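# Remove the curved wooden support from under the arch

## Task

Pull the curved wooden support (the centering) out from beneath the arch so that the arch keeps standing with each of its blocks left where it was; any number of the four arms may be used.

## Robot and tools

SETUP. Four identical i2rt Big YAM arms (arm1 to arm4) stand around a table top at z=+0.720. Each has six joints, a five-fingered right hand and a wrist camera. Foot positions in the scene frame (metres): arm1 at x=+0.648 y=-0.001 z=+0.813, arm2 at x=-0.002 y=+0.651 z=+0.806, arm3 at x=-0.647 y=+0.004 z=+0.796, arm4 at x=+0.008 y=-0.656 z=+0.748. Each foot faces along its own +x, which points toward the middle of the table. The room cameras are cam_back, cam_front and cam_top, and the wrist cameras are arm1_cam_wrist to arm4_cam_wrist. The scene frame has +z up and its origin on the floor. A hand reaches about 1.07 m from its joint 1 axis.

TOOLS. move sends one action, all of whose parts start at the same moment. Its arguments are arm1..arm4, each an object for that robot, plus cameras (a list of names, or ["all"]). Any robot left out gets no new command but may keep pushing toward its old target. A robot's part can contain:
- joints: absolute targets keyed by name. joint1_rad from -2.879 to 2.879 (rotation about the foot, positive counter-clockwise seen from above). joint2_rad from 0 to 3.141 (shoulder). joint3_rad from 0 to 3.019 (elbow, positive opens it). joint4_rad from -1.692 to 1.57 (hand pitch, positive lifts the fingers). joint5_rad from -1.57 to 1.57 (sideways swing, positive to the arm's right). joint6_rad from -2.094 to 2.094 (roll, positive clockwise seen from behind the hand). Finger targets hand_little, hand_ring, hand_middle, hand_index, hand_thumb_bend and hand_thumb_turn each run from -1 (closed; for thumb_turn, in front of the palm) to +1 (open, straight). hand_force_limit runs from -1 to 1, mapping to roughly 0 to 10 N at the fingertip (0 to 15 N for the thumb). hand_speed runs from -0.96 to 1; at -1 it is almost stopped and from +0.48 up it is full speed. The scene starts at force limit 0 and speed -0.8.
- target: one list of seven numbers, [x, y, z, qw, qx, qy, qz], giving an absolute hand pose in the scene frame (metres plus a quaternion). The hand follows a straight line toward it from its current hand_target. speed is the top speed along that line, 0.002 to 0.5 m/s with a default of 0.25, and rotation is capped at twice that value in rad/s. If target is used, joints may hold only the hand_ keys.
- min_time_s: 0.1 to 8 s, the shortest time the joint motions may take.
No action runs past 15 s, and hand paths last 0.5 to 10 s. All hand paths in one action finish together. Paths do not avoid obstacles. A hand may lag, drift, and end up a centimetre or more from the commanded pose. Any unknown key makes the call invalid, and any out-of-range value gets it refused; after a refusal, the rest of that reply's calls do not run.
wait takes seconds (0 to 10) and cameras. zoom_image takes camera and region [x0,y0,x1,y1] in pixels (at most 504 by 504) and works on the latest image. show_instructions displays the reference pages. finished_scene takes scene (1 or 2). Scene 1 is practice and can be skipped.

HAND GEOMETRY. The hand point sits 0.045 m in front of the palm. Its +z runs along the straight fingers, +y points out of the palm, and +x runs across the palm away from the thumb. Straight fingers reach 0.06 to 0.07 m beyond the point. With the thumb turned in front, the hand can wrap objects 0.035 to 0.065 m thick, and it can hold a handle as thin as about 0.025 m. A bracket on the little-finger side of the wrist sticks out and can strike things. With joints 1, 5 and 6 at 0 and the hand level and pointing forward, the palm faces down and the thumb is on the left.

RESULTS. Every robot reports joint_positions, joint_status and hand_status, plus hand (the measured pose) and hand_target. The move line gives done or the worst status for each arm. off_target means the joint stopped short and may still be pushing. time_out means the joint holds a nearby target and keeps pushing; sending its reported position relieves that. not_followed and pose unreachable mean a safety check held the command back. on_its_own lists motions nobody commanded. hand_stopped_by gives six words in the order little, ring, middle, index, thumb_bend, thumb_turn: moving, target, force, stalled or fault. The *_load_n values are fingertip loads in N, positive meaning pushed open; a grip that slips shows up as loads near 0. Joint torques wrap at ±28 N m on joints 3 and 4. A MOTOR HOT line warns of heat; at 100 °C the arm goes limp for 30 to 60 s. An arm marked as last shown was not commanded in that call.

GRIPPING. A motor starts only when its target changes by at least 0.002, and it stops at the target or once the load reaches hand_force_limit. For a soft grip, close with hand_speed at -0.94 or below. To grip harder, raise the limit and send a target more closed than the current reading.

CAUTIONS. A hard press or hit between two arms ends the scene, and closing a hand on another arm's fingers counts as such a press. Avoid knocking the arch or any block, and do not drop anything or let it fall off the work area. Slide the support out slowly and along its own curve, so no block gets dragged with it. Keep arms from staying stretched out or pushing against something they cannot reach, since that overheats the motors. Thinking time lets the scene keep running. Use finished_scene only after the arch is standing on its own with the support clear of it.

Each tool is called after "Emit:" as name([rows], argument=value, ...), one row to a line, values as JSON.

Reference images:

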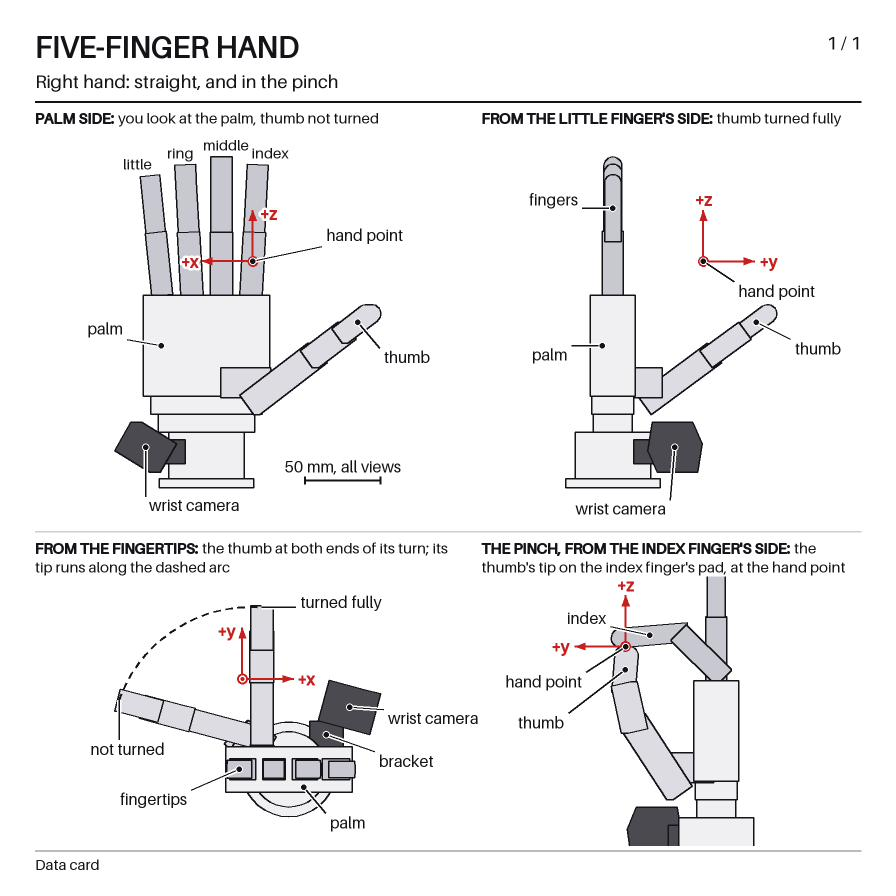

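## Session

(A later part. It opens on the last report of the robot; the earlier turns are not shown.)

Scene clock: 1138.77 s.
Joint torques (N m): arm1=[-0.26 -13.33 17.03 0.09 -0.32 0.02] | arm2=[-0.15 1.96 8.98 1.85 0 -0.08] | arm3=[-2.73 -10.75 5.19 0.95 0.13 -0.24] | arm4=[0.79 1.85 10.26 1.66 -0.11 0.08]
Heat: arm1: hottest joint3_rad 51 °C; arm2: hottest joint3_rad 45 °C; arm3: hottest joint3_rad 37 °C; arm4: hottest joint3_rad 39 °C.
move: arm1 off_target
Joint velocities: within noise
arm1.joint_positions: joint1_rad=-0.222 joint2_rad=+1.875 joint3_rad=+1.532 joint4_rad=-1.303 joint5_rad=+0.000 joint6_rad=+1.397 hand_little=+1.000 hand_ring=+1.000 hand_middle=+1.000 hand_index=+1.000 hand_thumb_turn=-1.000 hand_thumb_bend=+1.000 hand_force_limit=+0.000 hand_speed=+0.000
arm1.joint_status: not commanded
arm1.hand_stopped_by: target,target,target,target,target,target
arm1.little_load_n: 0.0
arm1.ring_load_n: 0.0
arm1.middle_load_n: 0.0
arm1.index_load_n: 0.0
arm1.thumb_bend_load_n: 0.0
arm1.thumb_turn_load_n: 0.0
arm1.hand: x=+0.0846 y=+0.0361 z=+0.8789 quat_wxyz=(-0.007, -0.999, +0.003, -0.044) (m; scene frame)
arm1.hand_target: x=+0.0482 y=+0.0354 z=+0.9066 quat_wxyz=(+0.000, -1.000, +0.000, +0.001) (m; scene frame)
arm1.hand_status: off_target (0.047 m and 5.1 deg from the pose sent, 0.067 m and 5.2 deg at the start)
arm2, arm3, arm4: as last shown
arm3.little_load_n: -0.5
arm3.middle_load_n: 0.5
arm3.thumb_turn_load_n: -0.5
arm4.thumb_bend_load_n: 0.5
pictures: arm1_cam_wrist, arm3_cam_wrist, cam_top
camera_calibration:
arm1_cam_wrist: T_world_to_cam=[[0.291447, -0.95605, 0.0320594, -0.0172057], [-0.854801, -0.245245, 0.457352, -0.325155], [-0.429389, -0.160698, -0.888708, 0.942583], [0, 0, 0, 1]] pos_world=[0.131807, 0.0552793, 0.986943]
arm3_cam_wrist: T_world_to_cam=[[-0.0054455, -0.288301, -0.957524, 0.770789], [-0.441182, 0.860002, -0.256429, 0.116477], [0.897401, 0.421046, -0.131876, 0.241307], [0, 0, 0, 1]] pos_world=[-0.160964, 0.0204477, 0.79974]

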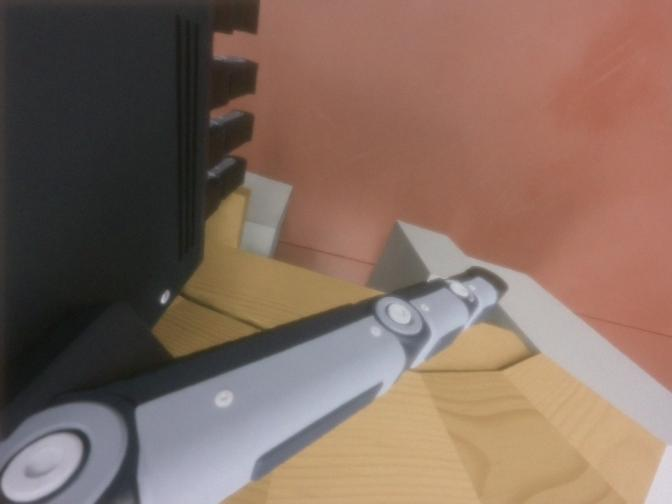

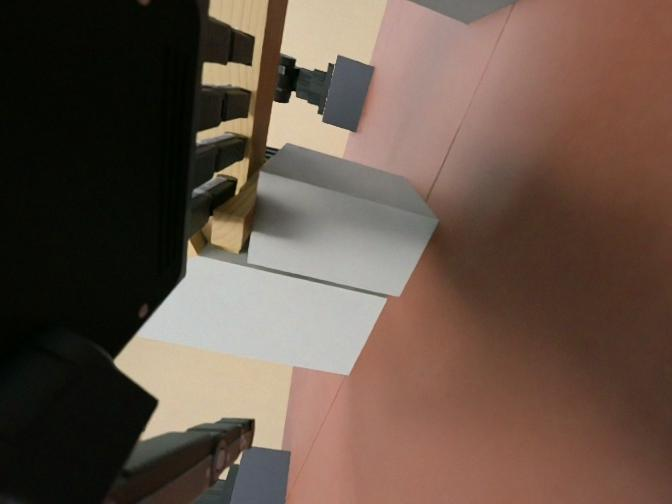

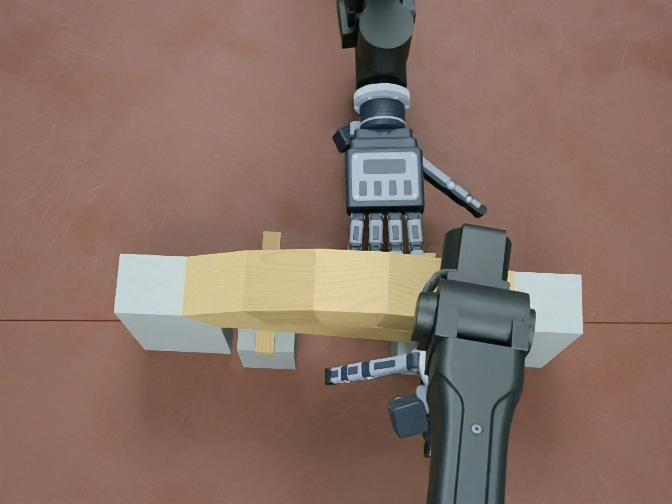

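Emit:
move(arm1={"target": [0.028, 0.036, 0.908, 0, 1, 0, 0], "speed": 0.04}, cameras=["arm1_cam_wrist", "arm3_cam_wrist", "cam_top"])

Emit:
zoom_image(camera="arm1_cam_wrist", region=[150, 100, 330, 350])

Emit:
zoom_image(camera="arm3_cam_wrist", region=[180, 120, 310, 260])

Scene clock: 1145.10 s.
Joint torques (N m): arm1=[-0.03 -13.33 18.18 0.59 -0.37 0.03] | arm2=[-0.15 2.02 8.99 1.8 0 -0.09] | arm3=[-2.73 -10.75 5.19 0.96 0.13 -0.24] | arm4=[-0.44 3.08 10.04 1.74 -0.16 0.02]
Heat: arm1: hottest joint3_rad 52 °C; arm2: hottest joint3_rad 46 °C; arm3: hottest joint3_rad 37 °C; arm4: hottest joint3_rad 39 °C.
move: arm1 off_target
Joint velocities: within noise
arm1.joint_positions: joint1_rad=-0.221 joint2_rad=+1.908 joint3_rad=+1.587 joint4_rad=-1.349 joint5_rad=+0.001 joint6_rad=+1.401 hand_little=+1.000 hand_ring=+1.000 hand_middle=+1.000 hand_index=+1.000 hand_thumb_turn=-1.000 hand_thumb_bend=+1.000 hand_force_limit=+0.000 hand_speed=+0.000
arm1.joint_status: not commanded
arm1.hand_stopped_by: target,target,target,target,target,target
arm1.little_load_n: 0.0
arm1.ring_load_n: 0.0
arm1.middle_load_n: 0.0
arm1.index_load_n: 0.0
arm1.thumb_bend_load_n: 0.0
arm1.thumb_turn_load_n: 0.0
arm1.hand: x=+0.0772 y=+0.0369 z=+0.8803 quat_wxyz=(-0.008, -0.998, +0.004, -0.056) (m; scene frame)
arm1.hand_target: x=+0.0326 y=+0.0353 z=+0.9107 quat_wxyz=(-0.001, -1.000, +0.000, +0.001) (m; scene frame)
arm1.hand_status: off_target (0.056 m and 6.5 deg from the pose sent, 0.064 m and 5.1 deg at the start)
arm2, arm3, arm4: as last shown
arm3.little_load_n: 0.0
arm3.hand: x=-0.0572 y=+0.0739 z=+0.7903 quat_wxyz=(-0.505, +0.487, -0.503, +0.505) (m; scene frame)
arm3.hand_target: x=-0.0471 y=+0.0617 z=+0.7775 quat_wxyz=(-0.491, +0.491, -0.509, +0.509) (m; scene frame)
arm4.thumb_bend_load_n: 0.0
pictures: arm1_cam_wrist, arm3_cam_wrist, cam_top
camera_calibration:
arm1_cam_wrist: T_world_to_cam=[[0.288345, -0.956597, 0.0421763, -0.0229969], [-0.866556, -0.241958, 0.436506, -0.312777], [-0.407356, -0.162412, -0.898712, 0.947971], [0, 0, 0, 1]] pos_world=[0.121754, 0.0562846, 0.989452]
arm3_cam_wrist: T_world_to_cam=[[-0.00556147, -0.288324, -0.957517, 0.770708], [-0.440834, 0.860173, -0.256452, 0.116719], [0.897571, 0.42068, -0.131887, 0.241434], [0, 0, 0, 1]] pos_world=[-0.160964, 0.0202483, 0.79974]

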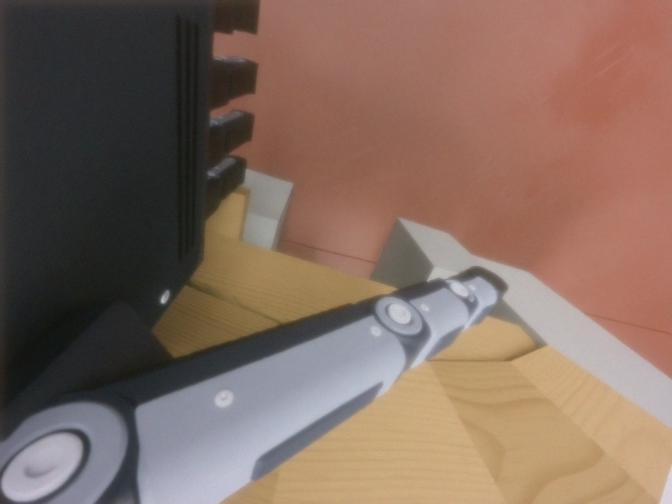

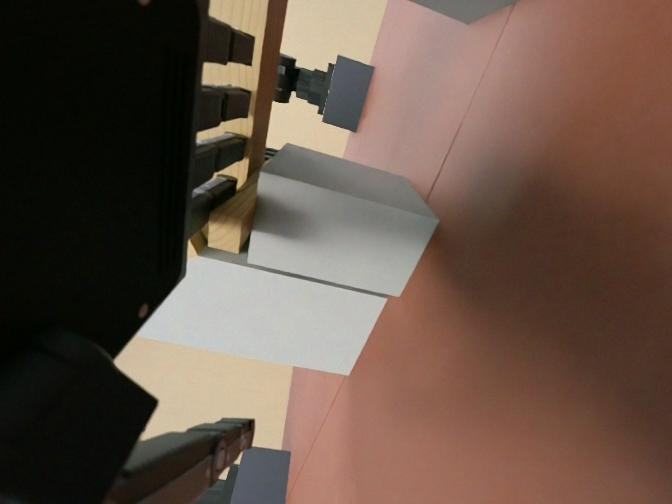

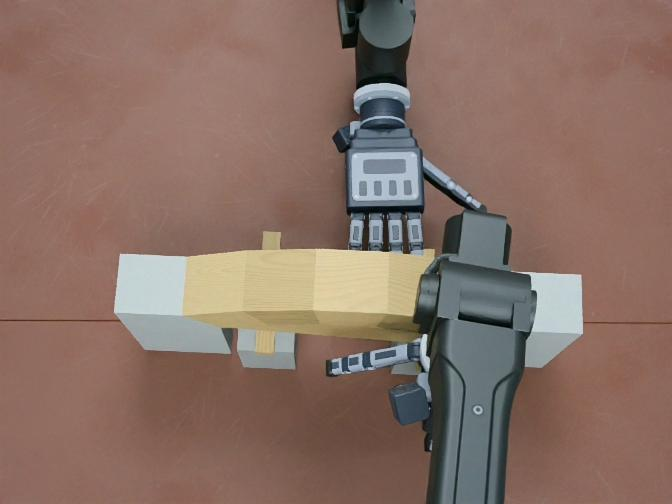

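Scaled by 2.016.

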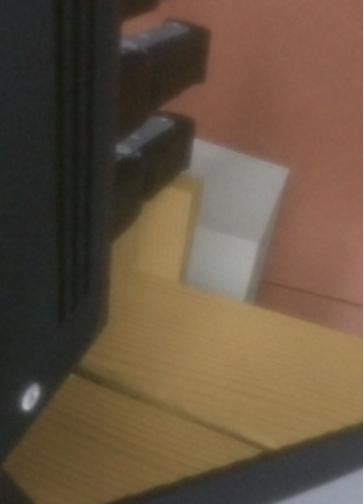

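Scaled by 3.600.

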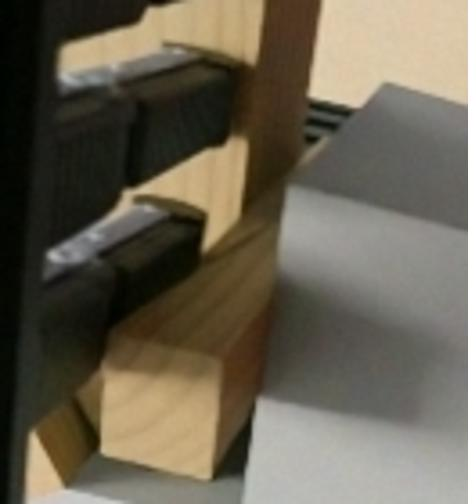

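Emit:
move(arm1={"target": [0.012, 0.036, 0.912, 0, 1, 0, 0], "speed": 0.04}, cameras=["arm1_cam_wrist", "arm3_cam_wrist", "cam_top"])

Emit:
zoom_image(camera="arm1_cam_wrist", region=[150, 100, 330, 350])

Emit:
zoom_image(camera="arm3_cam_wrist", region=[180, 120, 310, 260])

Scene clock: 1154.03 s.
Joint torques (N m): arm1=[0.03 -13.98 18.78 0.59 -0.43 0] | arm2=[-0.21 1.96 8.99 1.84 0 -0.07] | arm3=[-2.73 -10.75 5.18 0.96 0.13 -0.24] | arm4=[0.85 3.02 10.04 1.94 -0.2 0.05]
Heat: arm1: hottest joint3_rad 53 °C; arm2: hottest joint3_rad 46 °C; arm3: hottest joint3_rad 37 °C; arm4: hottest joint3_rad 39 °C.
move: arm1 off_target
Joint velocities: within noise
arm1.joint_positions: joint1_rad=-0.217 joint2_rad=+1.946 joint3_rad=+1.652 joint4_rad=-1.381 joint5_rad=+0.002 joint6_rad=+1.406 hand_little=+1.000 hand_ring=+1.000 hand_middle=+1.000 hand_index=+1.000 hand_thumb_turn=-1.000 hand_thumb_bend=+1.000 hand_force_limit=+0.000 hand_speed=+0.000
arm1.joint_status: not commanded
arm1.hand_stopped_by: target,target,target,target,target,target
arm1.little_load_n: 0.0
arm1.ring_load_n: 0.0
arm1.middle_load_n: 0.0
arm1.index_load_n: 0.0
arm1.thumb_bend_load_n: 0.0
arm1.thumb_turn_load_n: 0.0
arm1.hand: x=+0.0629 y=+0.0378 z=+0.8822 quat_wxyz=(-0.008, -0.998, +0.005, -0.059) (m; scene frame)
arm1.hand_target: x=+0.0172 y=+0.0351 z=+0.9147 quat_wxyz=(-0.001, -1.000, +0.000, +0.001) (m; scene frame)
arm1.hand_status: off_target (0.059 m and 6.8 deg from the pose sent, 0.073 m and 6.6 deg at the start)
arm2, arm3, arm4: as last shown
arm3.middle_load_n: 0.0
arm3.index_load_n: -0.5
arm3.hand: x=-0.0572 y=+0.0740 z=+0.7903 quat_wxyz=(-0.505, +0.487, -0.503, +0.505) (m; scene frame)
arm3.hand_target: x=-0.0472 y=+0.0618 z=+0.7774 quat_wxyz=(-0.491, +0.491, -0.509, +0.509) (m; scene frame)
pictures: arm1_cam_wrist, arm3_cam_wrist, cam_top
camera_calibration:
arm1_cam_wrist: T_world_to_cam=[[0.286514, -0.957111, 0.043, -0.0187156], [-0.86936, -0.240859, 0.43151, -0.321299], [-0.402646, -0.161016, -0.901083, 0.94576], [0, 0, 0, 1]] pos_world=[0.106845, 0.0569819, 0.991657]
arm3_cam_wrist: T_world_to_cam=[[-0.0054455, -0.288301, -0.957524, 0.770732], [-0.441182, 0.860002, -0.256429, 0.116649], [0.897401, 0.421046, -0.131876, 0.241391], [0, 0, 0, 1]] pos_world=[-0.160964, 0.0202477, 0.79974]

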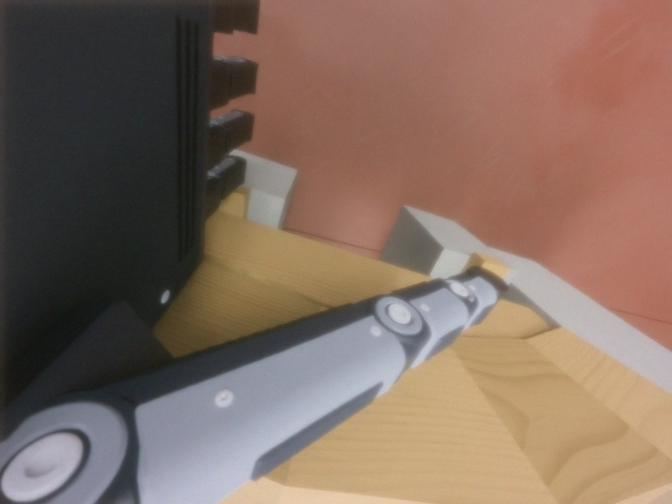

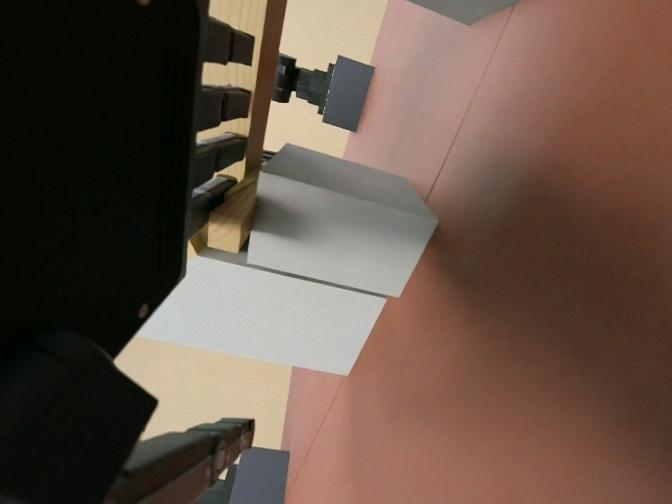

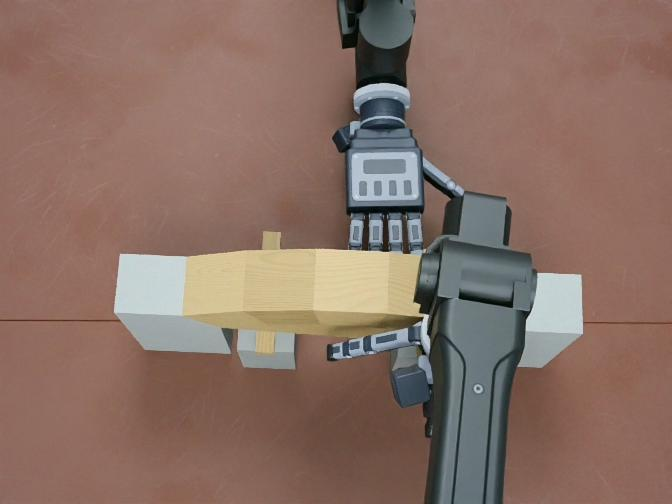

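Scaled by 2.016.

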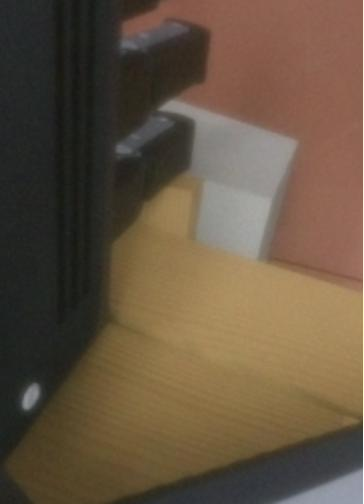

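Scaled by 3.600.

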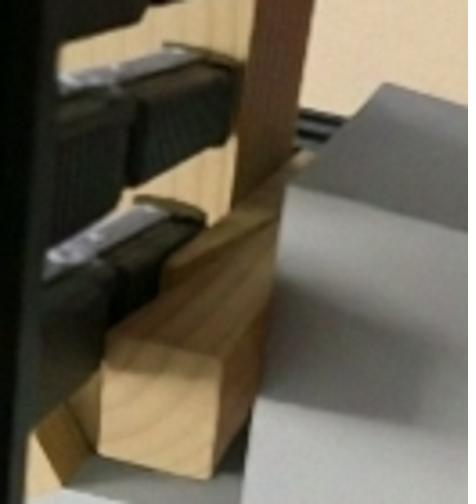

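Emit:
move(cameras=["arm1_cam_wrist", "arm3_cam_wrist", "cam_front", "cam_back"])

Emit:
zoom_image(camera="arm3_cam_wrist", region=[180, 120, 310, 260])

Emit:
zoom_image(camera="cam_front", region=[220, 200, 480, 400])

Emit:
zoom_image(camera="cam_back", region=[230, 200, 510, 330])

Scene clock: 1165.40 s.
Joint torques (N m): arm1=[0.03 -13.98 18.78 0.59 -0.43 0.01] | arm2=[-0.15 1.96 8.98 1.8 0 -0.08] | arm3=[-2.67 -10.75 5.16 0.95 0.13 -0.24] | arm4=[0.5 2.61 10.09 1.91 -0.07 0.04]
Heat: arm1: hottest joint3_rad 59 °C; arm2: hottest joint3_rad 46 °C; arm3: hottest joint3_rad 37 °C; arm4: hottest joint3_rad 39 °C.
Joint velocities: within noise
arm1.joint_positions: joint1_rad=-0.217 joint2_rad=+1.946 joint3_rad=+1.652 joint4_rad=-1.381 joint5_rad=+0.002 joint6_rad=+1.406 hand_little=+1.000 hand_ring=+1.000 hand_middle=+1.000 hand_index=+1.000 hand_thumb_turn=-1.000 hand_thumb_bend=+1.000 hand_force_limit=+0.000 hand_speed=+0.000
arm1.joint_status: not commanded
arm1.hand_stopped_by: target,target,target,target,target,target
arm1.little_load_n: 0.0
arm1.ring_load_n: 0.0
arm1.middle_load_n: 0.0
arm1.index_load_n: 0.0
arm1.thumb_bend_load_n: 0.0
arm1.thumb_turn_load_n: 0.0
arm1.hand: x=+0.0629 y=+0.0378 z=+0.8822 quat_wxyz=(-0.008, -0.998, +0.005, -0.059) (m; scene frame)
arm1.hand_target: x=+0.0172 y=+0.0351 z=+0.9147 quat_wxyz=(-0.001, -1.000, +0.000, +0.001) (m; scene frame)
arm1.hand_status: off_target (0.059 m and 6.8 deg from the pose sent, 0.073 m and 6.6 deg at the start)
arm2.joint_positions: joint1_rad=-0.011 joint2_rad=+0.646 joint3_rad=+1.374 joint4_rad=-1.418 joint5_rad=+0.091 joint6_rad=-0.991 hand_little=+1.000 hand_ring=+1.000 hand_middle=+1.000 hand_index=+1.000 hand_thumb_turn=+1.000 hand_thumb_bend=+1.000 hand_force_limit=+0.000 hand_speed=-0.800
arm2.joint_status: not commanded
arm2.hand_stopped_by: target,target,target,target,target,target
arm2.little_load_n: 0.0
arm2.ring_load_n: 0.0
arm2.middle_load_n: 0.0
arm2.index_load_n: 0.0
arm2.thumb_bend_load_n: 0.0
arm2.thumb_turn_load_n: 0.0
arm2.hand: x=-0.0608 y=+0.4410 z=+1.2592 quat_wxyz=(+0.243, +0.401, -0.810, +0.352) (m; scene frame)
arm2.hand_target: x=-0.0608 y=+0.4412 z=+1.2694 quat_wxyz=(+0.248, +0.398, -0.806, +0.362) (m; scene frame)
arm2.hand_status: not commanded
arm3.joint_positions: joint1_rad=+0.084 joint2_rad=+2.068 joint3_rad=+0.652 joint4_rad=+1.451 joint5_rad=+0.121 joint6_rad=+0.014 hand_little=+1.000 hand_ring=+1.000 hand_middle=+1.000 hand_index=+1.000 hand_thumb_turn=+1.000 hand_thumb_bend=+1.000 hand_force_limit=+0.000 hand_speed=+0.000
arm3.joint_status: not commanded
arm3.hand_stopped_by: target,target,target,target,target,target
arm3.little_load_n: 0.0
arm3.ring_load_n: 0.0
arm3.middle_load_n: 0.5
arm3.index_load_n: -0.5
arm3.thumb_bend_load_n: 0.0
arm3.thumb_turn_load_n: 0.0
arm3.hand: x=-0.0572 y=+0.0740 z=+0.7903 quat_wxyz=(-0.505, +0.487, -0.503, +0.505) (m; scene frame)
arm3.hand_target: x=-0.0472 y=+0.0618 z=+0.7774 quat_wxyz=(-0.491, +0.491, -0.509, +0.509) (m; scene frame)
arm3.hand_status: not commanded
arm4.joint_positions: joint1_rad=+0.111 joint2_rad=+0.644 joint3_rad=+1.326 joint4_rad=-1.552 joint5_rad=-0.099 joint6_rad=-1.379 hand_little=+1.000 hand_ring=+1.000 hand_middle=+1.000 hand_index=+1.000 hand_thumb_turn=+1.000 hand_thumb_bend=+1.000 hand_force_limit=+0.000 hand_speed=-0.800
arm4.joint_status: not commanded
arm4.hand_stopped_by: target,target,target,target,target,target
arm4.little_load_n: 0.0
arm4.ring_load_n: 0.0
arm4.middle_load_n: 0.0
arm4.index_load_n: 0.0
arm4.thumb_bend_load_n: 0.0
arm4.thumb_turn_load_n: 0.0
arm4.hand: x=+0.0120 y=-0.4479 z=+1.1632 quat_wxyz=(-0.303, +0.666, +0.663, +0.155) (m; scene frame)
arm4.hand_target: x=+0.0119 y=-0.4466 z=+1.1755 quat_wxyz=(-0.315, +0.662, +0.660, +0.163) (m; scene frame)
arm4.hand_status: not commanded
pictures: arm1_cam_wrist, arm3_cam_wrist, cam_back, cam_front
camera_calibration:
arm1_cam_wrist: T_world_to_cam=[[0.286514, -0.957111, 0.043, -0.0187156], [-0.86936, -0.240859, 0.43151, -0.321299], [-0.402646, -0.161016, -0.901083, 0.94576], [0, 0, 0, 1]] pos_world=[0.106845, 0.0569819, 0.991657]
arm3_cam_wrist: T_world_to_cam=[[-0.0054455, -0.288301, -0.957524, 0.770732], [-0.441182, 0.860002, -0.256429, 0.116649], [0.897401, 0.421046, -0.131876, 0.241391], [0, 0, 0, 1]] pos_world=[-0.160964, 0.0202477, 0.79974]

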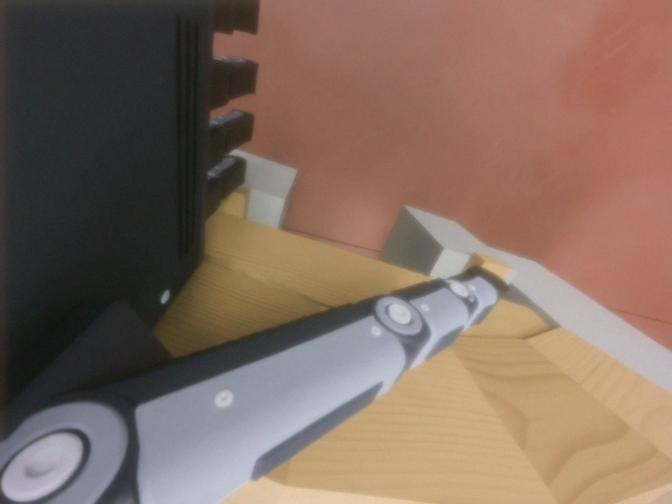

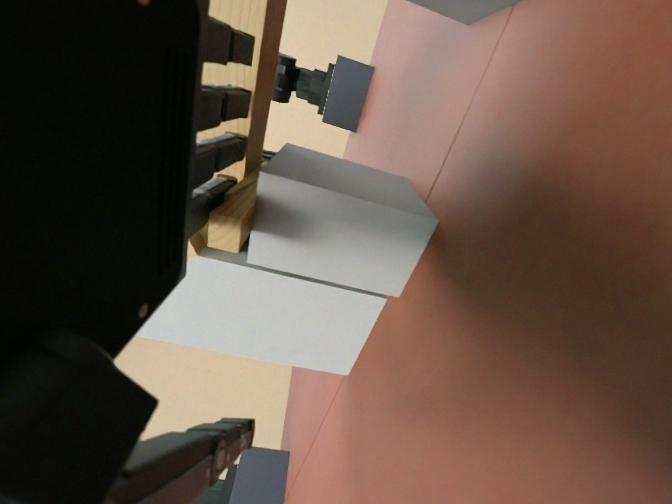

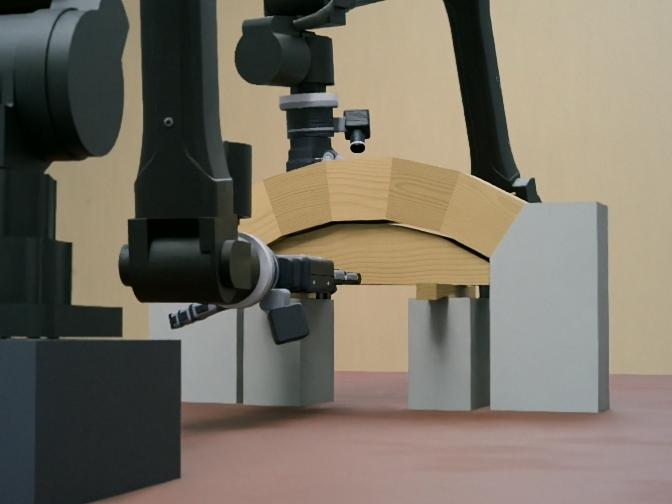

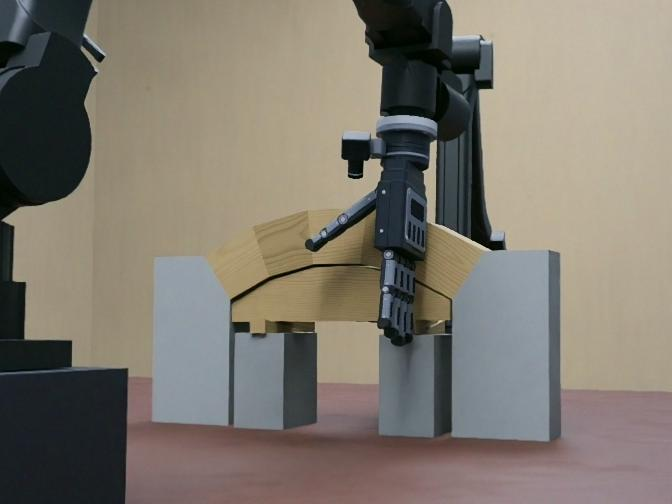

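Scaled by 3.600.

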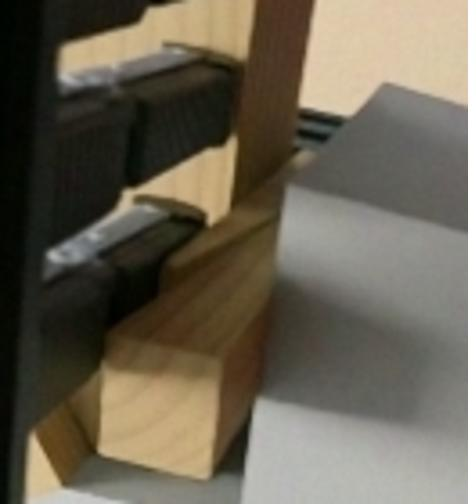

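Scaled by 1.938.

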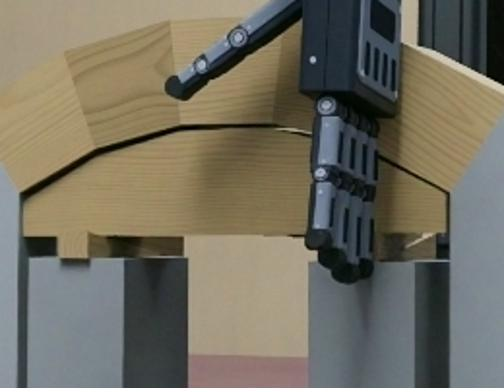

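Scaled by 1.800.

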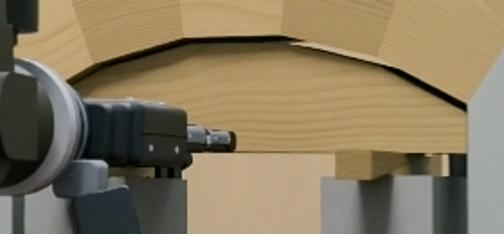

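Emit:
move(arm1={"target": [0.20, 0.04, 0.93, 0, 1, 0, 0], "speed": 0.12}, arm3={"target": [-0.13, 0.08, 0.775, 0.4908, -0.4908, 0.5091, -0.5091], "speed": 0.12}, cameras=["arm1_cam_wrist", "arm3_cam_wrist", "cam_front", "cam_back", "cam_top"])

Emit:
zoom_image(camera="cam_front", region=[220, 200, 480, 400])

Emit:
zoom_image(camera="cam_back", region=[230, 200, 510, 330])

Emit:
zoom_image(camera="arm3_cam_wrist", region=[180, 100, 340, 260])

Scene clock: 1324.93 s.
Joint torques (N m): arm1=[-1.55 -10.75 8.91 0.29 -0.28 -0.12] | arm2=[-0.15 1.96 9.01 1.83 0 -0.09] | arm3=[0.03 -12.28 0.62 2.52 0.16 -0.21] | arm4=[0.85 3.25 10.19 1.78 -0.16 -0.05]
Heat: arm1: hottest joint3_rad 82 °C; arm2: hottest joint3_rad 46 °C; arm3: hottest joint3_rad 36 °C; arm4: hottest joint3_rad 39 °C.
move: arm1 done; arm3 off_target
Joint velocities: within noise
arm1.joint_positions: joint1_rad=-0.274 joint2_rad=+1.515 joint3_rad=+1.176 joint4_rad=-1.248 joint5_rad=+0.000 joint6_rad=+1.341 hand_little=+1.000 hand_ring=+1.000 hand_middle=+1.000 hand_index=+1.000 hand_thumb_turn=-1.000 hand_thumb_bend=+1.000 hand_force_limit=+0.000 hand_speed=+0.000
arm1.joint_status: not commanded
arm1.hand_stopped_by: target,target,target,target,target,target
arm1.little_load_n: 0.0
arm1.ring_load_n: 0.5
arm1.middle_load_n: 0.0
arm1.index_load_n: 0.0
arm1.thumb_bend_load_n: 0.0
arm1.thumb_turn_load_n: 0.0
arm1.hand: x=+0.2022 y=+0.0371 z=+0.9231 quat_wxyz=(-0.002, -1.000, +0.001, -0.015) (m; scene frame)
arm1.hand_target: x=+0.1999 y=+0.0399 z=+0.9301 quat_wxyz=(+0.000, -1.000, +0.000, +0.000) (m; scene frame)
arm1.hand_status: done (0.008 m and 1.8 deg from the pose sent, 0.145 m and 6.9 deg at the start)
arm2, arm4: as last shown
arm3.joint_positions: joint1_rad=+0.127 joint2_rad=+2.068 joint3_rad=+0.477 joint4_rad=+1.556 joint5_rad=+0.198 joint6_rad=+0.014 hand_little=+1.000 hand_ring=+1.000 hand_middle=+1.000 hand_index=+1.000 hand_thumb_turn=+1.000 hand_thumb_bend=+1.000 hand_force_limit=+0.000 hand_speed=+0.000
arm3.joint_status: not commanded
arm3.hand_stopped_by: target,target,target,target,target,target
arm3.little_load_n: 0.0
arm3.ring_load_n: 0.0
arm3.middle_load_n: 0.0
arm3.index_load_n: 0.0
arm3.thumb_bend_load_n: 0.0
arm3.thumb_turn_load_n: 0.0
arm3.hand: x=-0.1289 y=+0.0736 z=+0.7680 quat_wxyz=(-0.476, +0.498, -0.526, +0.498) (m; scene frame)
arm3.hand_target: x=-0.1297 y=+0.0800 z=+0.7753 quat_wxyz=(-0.483, +0.498, -0.516, +0.502) (m; scene frame)
arm3.hand_status: off_target (0.010 m and 2.9 deg from the pose sent, 0.075 m and 1.9 deg at the start; a joint's target at an end of its range on 30 of 65 steps)
pictures: arm1_cam_wrist, arm3_cam_wrist, cam_back, cam_front, cam_top
camera_calibration:
arm1_cam_wrist: T_world_to_cam=[[0.296602, -0.954978, 0.00663335, -0.029552], [-0.826214, -0.253114, 0.503293, -0.292462], [-0.478954, -0.154758, -0.864091, 1.01972], [0, 0, 0, 1]] pos_world=[0.255528, 0.0555621, 1.02852]
arm3_cam_wrist: T_world_to_cam=[[-0.0814908, -0.29582, -0.951761, 0.735216], [-0.42839, 0.872623, -0.234544, 0.0635427], [0.899912, 0.388612, -0.197837, 0.356265], [0, 0, 0, 1]] pos_world=[-0.233473, 0.0235943, 0.785136]

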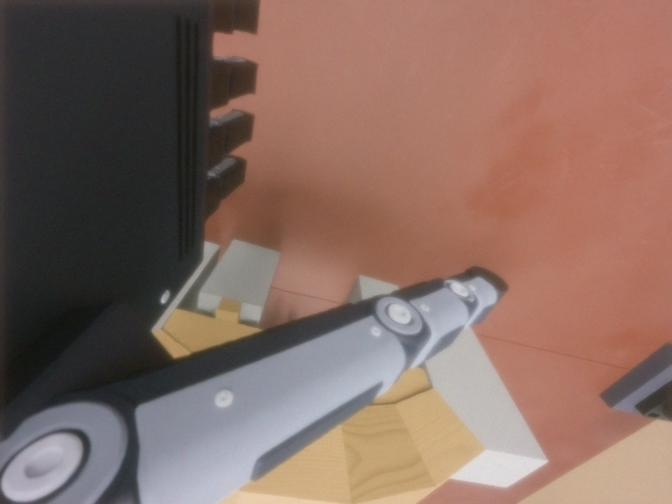

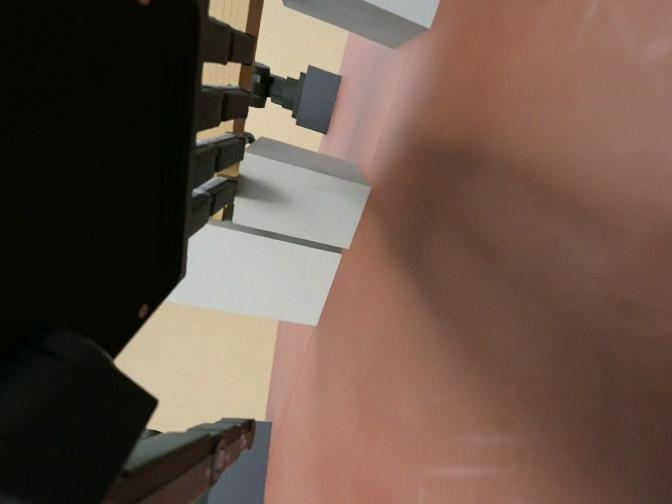

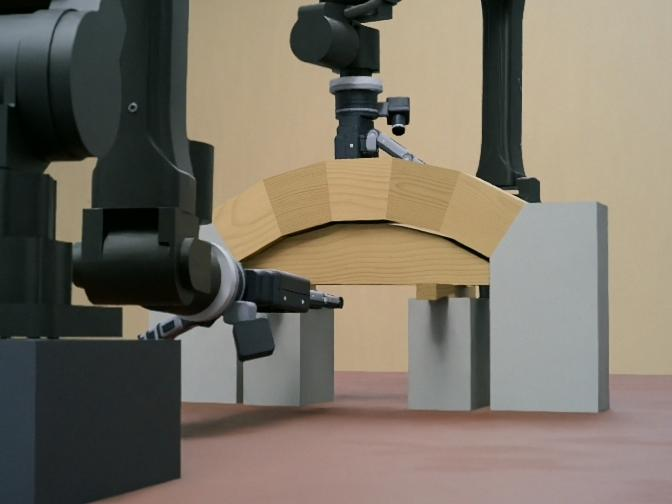

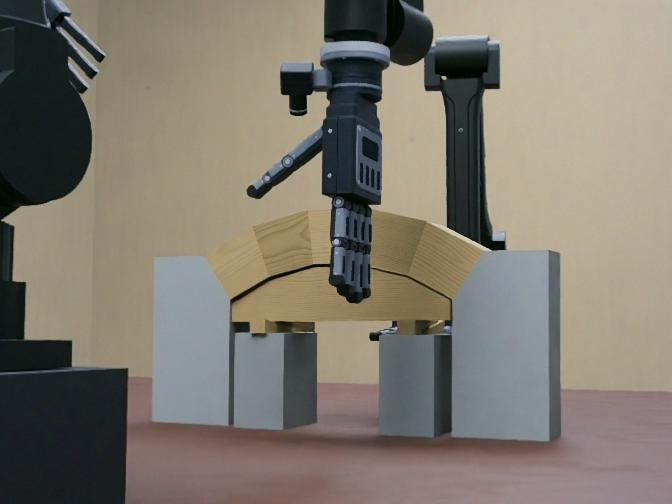

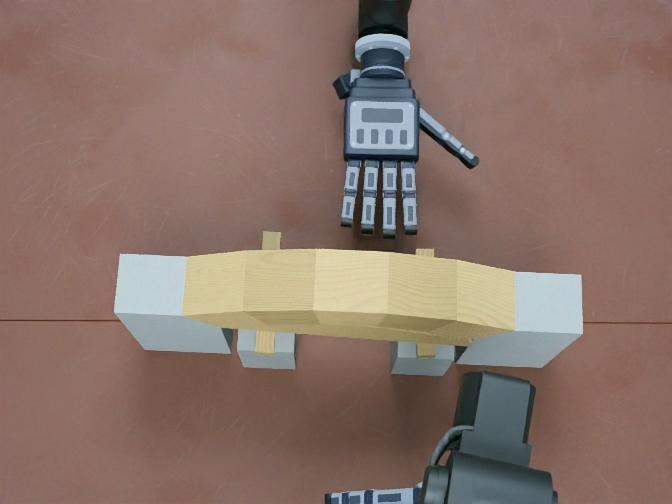

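Scaled by 1.938.

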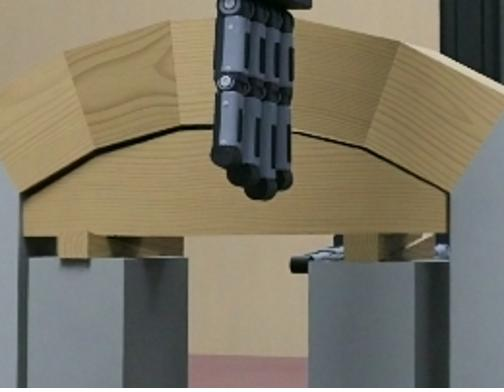

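Scaled by 1.800.

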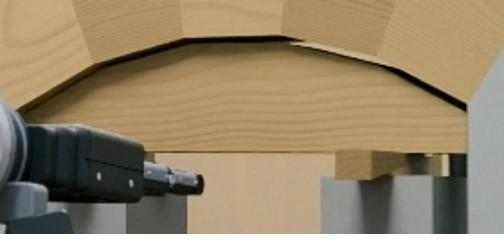

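Scaled by 3.150.

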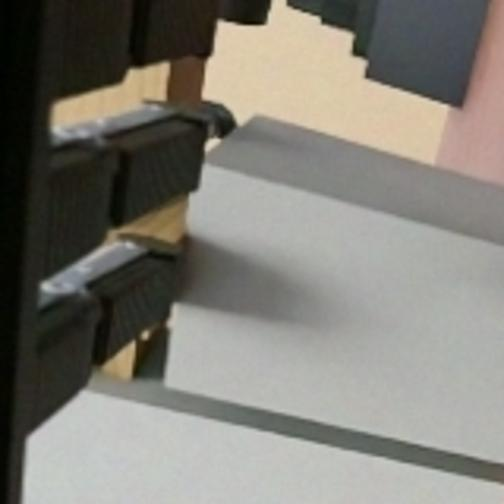

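Emit:
move(arm1={"joints": {"joint2_rad": 1.3, "joint3_rad": 0.4, "joint4_rad": 0.3}, "min_time_s": 2.5}, arm3={"target": [-0.125, 0.093, 0.784, 0.4908, -0.4908, 0.5091, -0.5091], "speed": 0.08}, cameras=["arm3_cam_wrist", "cam_back", "cam_top"])

Emit:
zoom_image(camera="cam_back", region=[230, 200, 510, 330])

Emit:
zoom_image(camera="arm3_cam_wrist", region=[180, 100, 340, 260])

Scene clock: 1367.60 s.
Joint torques (N m): arm1=[-1.55 -6.24 7.23 1.83 -0.27 -0.1] | arm2=[-0.21 2.02 8.99 1.8 0 -0.08] | arm3=[-0.03 -13.04 1.61 2.51 0.16 -0.25] | arm4=[1.55 2.43 10.29 1.76 -0.16 0.03]
Heat: arm1: hottest joint3_rad 63 °C; arm2: hottest joint3_rad 46 °C; arm3: hottest joint3_rad 35 °C; arm4: hottest joint3_rad 39 °C.
move: arm1 done; arm3 off_target
Joint velocities: within noise
arm1.joint_positions: joint1_rad=-0.275 joint2_rad=+1.316 joint3_rad=+0.404 joint4_rad=+0.276 joint5_rad=+0.000 joint6_rad=+1.340 hand_little=+1.000 hand_ring=+1.000 hand_middle=+1.000 hand_index=+1.000 hand_thumb_turn=-1.000 hand_thumb_bend=+1.000 hand_force_limit=+0.000 hand_speed=+0.000
arm1.joint_status: all done
arm1.hand_stopped_by: target,target,target,target,target,target
arm1.little_load_n: 0.0
arm1.ring_load_n: 0.0
arm1.middle_load_n: 0.0
arm1.index_load_n: 0.0
arm1.thumb_bend_load_n: 0.0
arm1.thumb_turn_load_n: 0.0
arm1.hand: x=+0.1926 y=+0.0397 z=+0.8718 quat_wxyz=(+0.103, -0.896, +0.000, +0.432) (m; scene frame)
arm1.hand_target: x=+0.1907 y=+0.0425 z=+0.8817 quat_wxyz=(+0.109, -0.888, -0.001, +0.447) (m; scene frame)
arm1.hand_status: not commanded
arm2, arm4: as last shown
arm3.joint_positions: joint1_rad=+0.164 joint2_rad=+2.066 joint3_rad=+0.477 joint4_rad=+1.556 joint5_rad=+0.234 joint6_rad=+0.014 hand_little=+1.000 hand_ring=+1.000 hand_middle=+1.000 hand_index=+1.000 hand_thumb_turn=+1.000 hand_thumb_bend=+1.000 hand_force_limit=+0.000 hand_speed=+0.000
arm3.joint_status: not commanded
arm3.hand_stopped_by: target,target,target,target,target,target
arm3.little_load_n: 0.0
arm3.ring_load_n: 0.0
arm3.middle_load_n: 0.0
arm3.index_load_n: 0.0
arm3.thumb_bend_load_n: 0.0
arm3.thumb_turn_load_n: 0.0
arm3.hand: x=-0.1305 y=+0.0858 z=+0.7691 quat_wxyz=(-0.477, +0.498, -0.525, +0.499) (m; scene frame)
arm3.hand_target: x=-0.1251 y=+0.0929 z=+0.7840 quat_wxyz=(-0.489, +0.492, -0.511, +0.508) (m; scene frame)
arm3.hand_status: off_target (0.017 m and 2.8 deg from the pose sent, 0.026 m and 2.9 deg at the start; a joint's target at an end of its range on 50 of 50 steps)
pictures: arm3_cam_wrist, cam_back, cam_top
camera_calibration:
arm3_cam_wrist: T_world_to_cam=[[-0.0788785, -0.296643, -0.951725, 0.74025], [-0.428524, 0.872083, -0.236304, 0.0537747], [0.900081, 0.389198, -0.195907, 0.351753], [0, 0, 0, 1]] pos_world=[-0.235172, 0.0357928, 0.786132]

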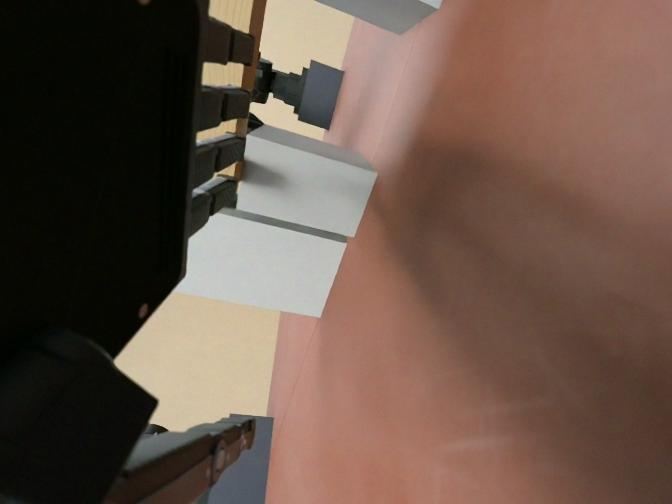

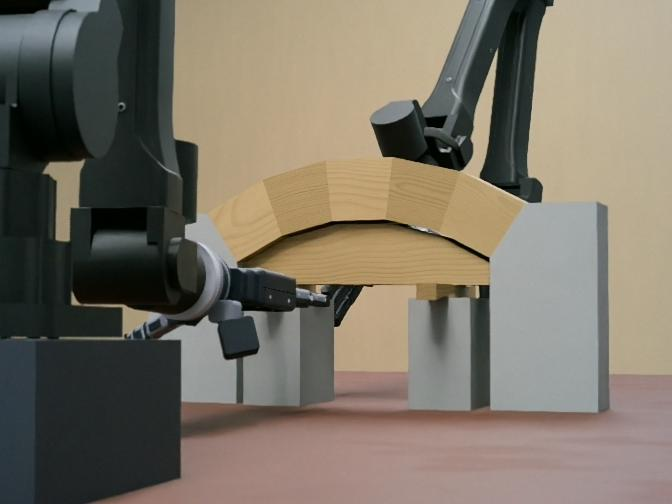

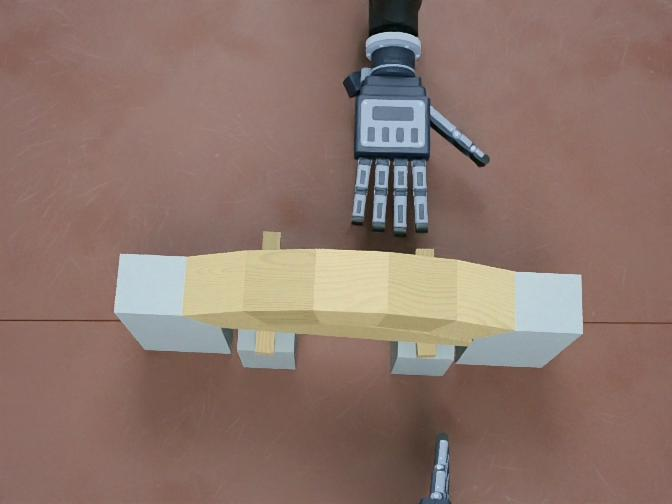

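Scaled by 1.800.

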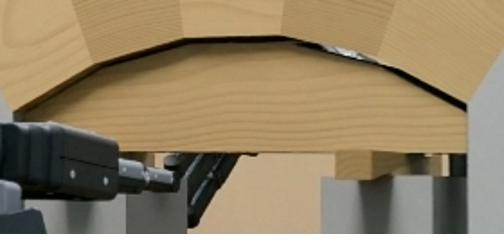

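Scaled by 3.150.

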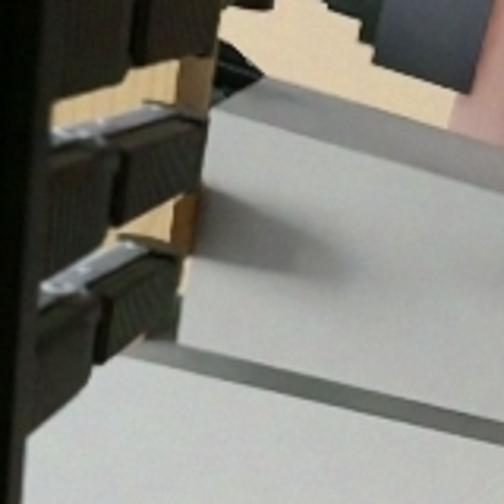

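Emit:
move(arm3={"target": [-0.112, 0.099, 0.797, 0.4908, -0.4908, 0.5091, -0.5091], "speed": 0.06}, cameras=["arm3_cam_wrist", "cam_back", "cam_top"])

Emit:
zoom_image(camera="cam_back", region=[230, 200, 510, 330])

Emit:
zoom_image(camera="arm3_cam_wrist", region=[180, 100, 340, 260])

Scene clock: 1377.37 s.
Joint torques (N m): arm1=[-1.55 -6.18 7.23 1.83 -0.27 -0.1] | arm2=[-0.21 1.9 8.96 1.84 -0.01 -0.08] | arm3=[-0.03 -12.98 2.77 1.5 0.16 -0.26] | arm4=[0.67 2.02 10.24 1.63 -0.1 0.05]
Heat: arm1: hottest joint3_rad 59 °C; arm2: hottest joint3_rad 46 °C; arm3: hottest joint3_rad 35 °C; arm4: hottest joint3_rad 39 °C.
move: arm3 off_target
Joint velocities: within noise
arm1, arm2, arm4: as last shown
arm1.thumb_bend_load_n: 0.5
arm1.thumb_turn_load_n: -0.5
arm2.little_load_n: -0.5
arm3.joint_positions: joint1_rad=+0.173 joint2_rad=+2.019 joint3_rad=+0.495 joint4_rad=+1.517 joint5_rad=+0.244 joint6_rad=+0.013 hand_little=+1.000 hand_ring=+1.000 hand_middle=+1.000 hand_index=+1.000 hand_thumb_turn=+1.000 hand_thumb_bend=+1.000 hand_force_limit=+0.000 hand_speed=+0.000
arm3.joint_status: not commanded
arm3.hand_stopped_by: target,target,target,target,target,target
arm3.little_load_n: 0.0
arm3.ring_load_n: 0.0
arm3.middle_load_n: 0.0
arm3.index_load_n: 0.0
arm3.thumb_bend_load_n: 0.0
arm3.thumb_turn_load_n: -0.5
arm3.hand: x=-0.1188 y=+0.0910 z=+0.7872 quat_wxyz=(-0.485, +0.490, -0.520, +0.504) (m; scene frame)
arm3.hand_target: x=-0.1123 y=+0.0990 z=+0.7970 quat_wxyz=(-0.491, +0.491, -0.509, +0.509) (m; scene frame)
arm3.hand_status: off_target (0.014 m and 1.5 deg from the pose sent, 0.036 m and 2.8 deg at the start)
pictures: arm3_cam_wrist, cam_back, cam_top
camera_calibration:
arm3_cam_wrist: T_world_to_cam=[[-0.0543147, -0.292464, -0.954733, 0.764855], [-0.421932, 0.873311, -0.243518, 0.0648744], [0.904999, 0.389606, -0.170834, 0.323512], [0, 0, 0, 1]] pos_world=[-0.223862, 0.0409951, 0.801297]

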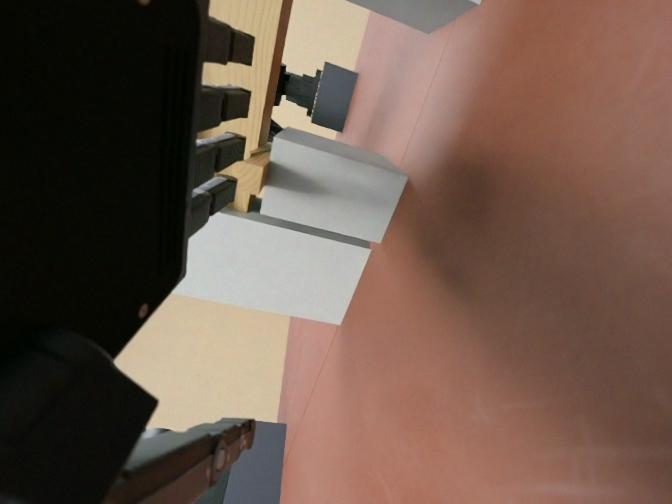

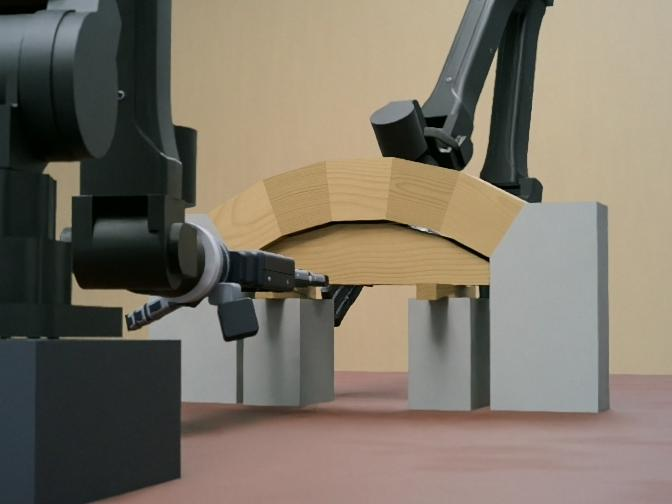

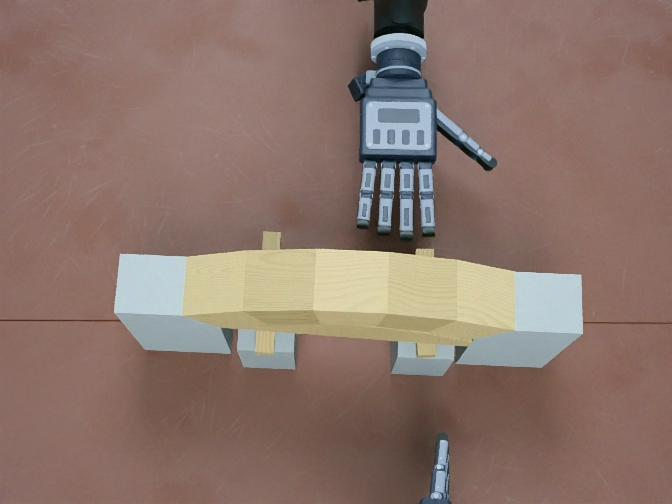

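Scaled by 1.800.

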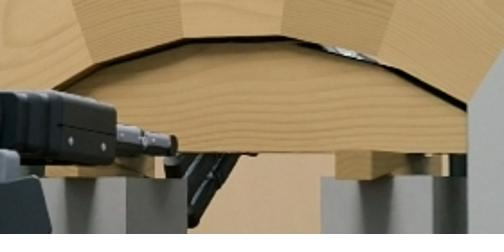

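Scaled by 3.150.

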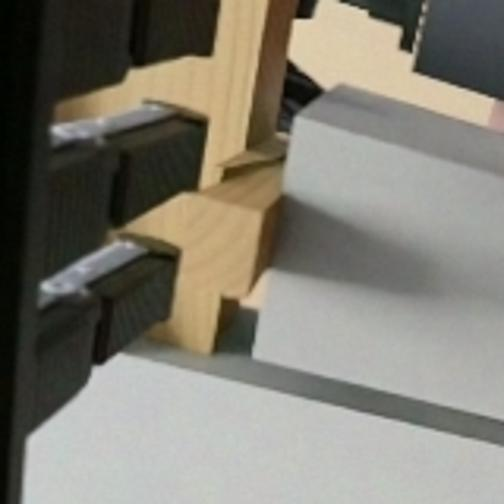

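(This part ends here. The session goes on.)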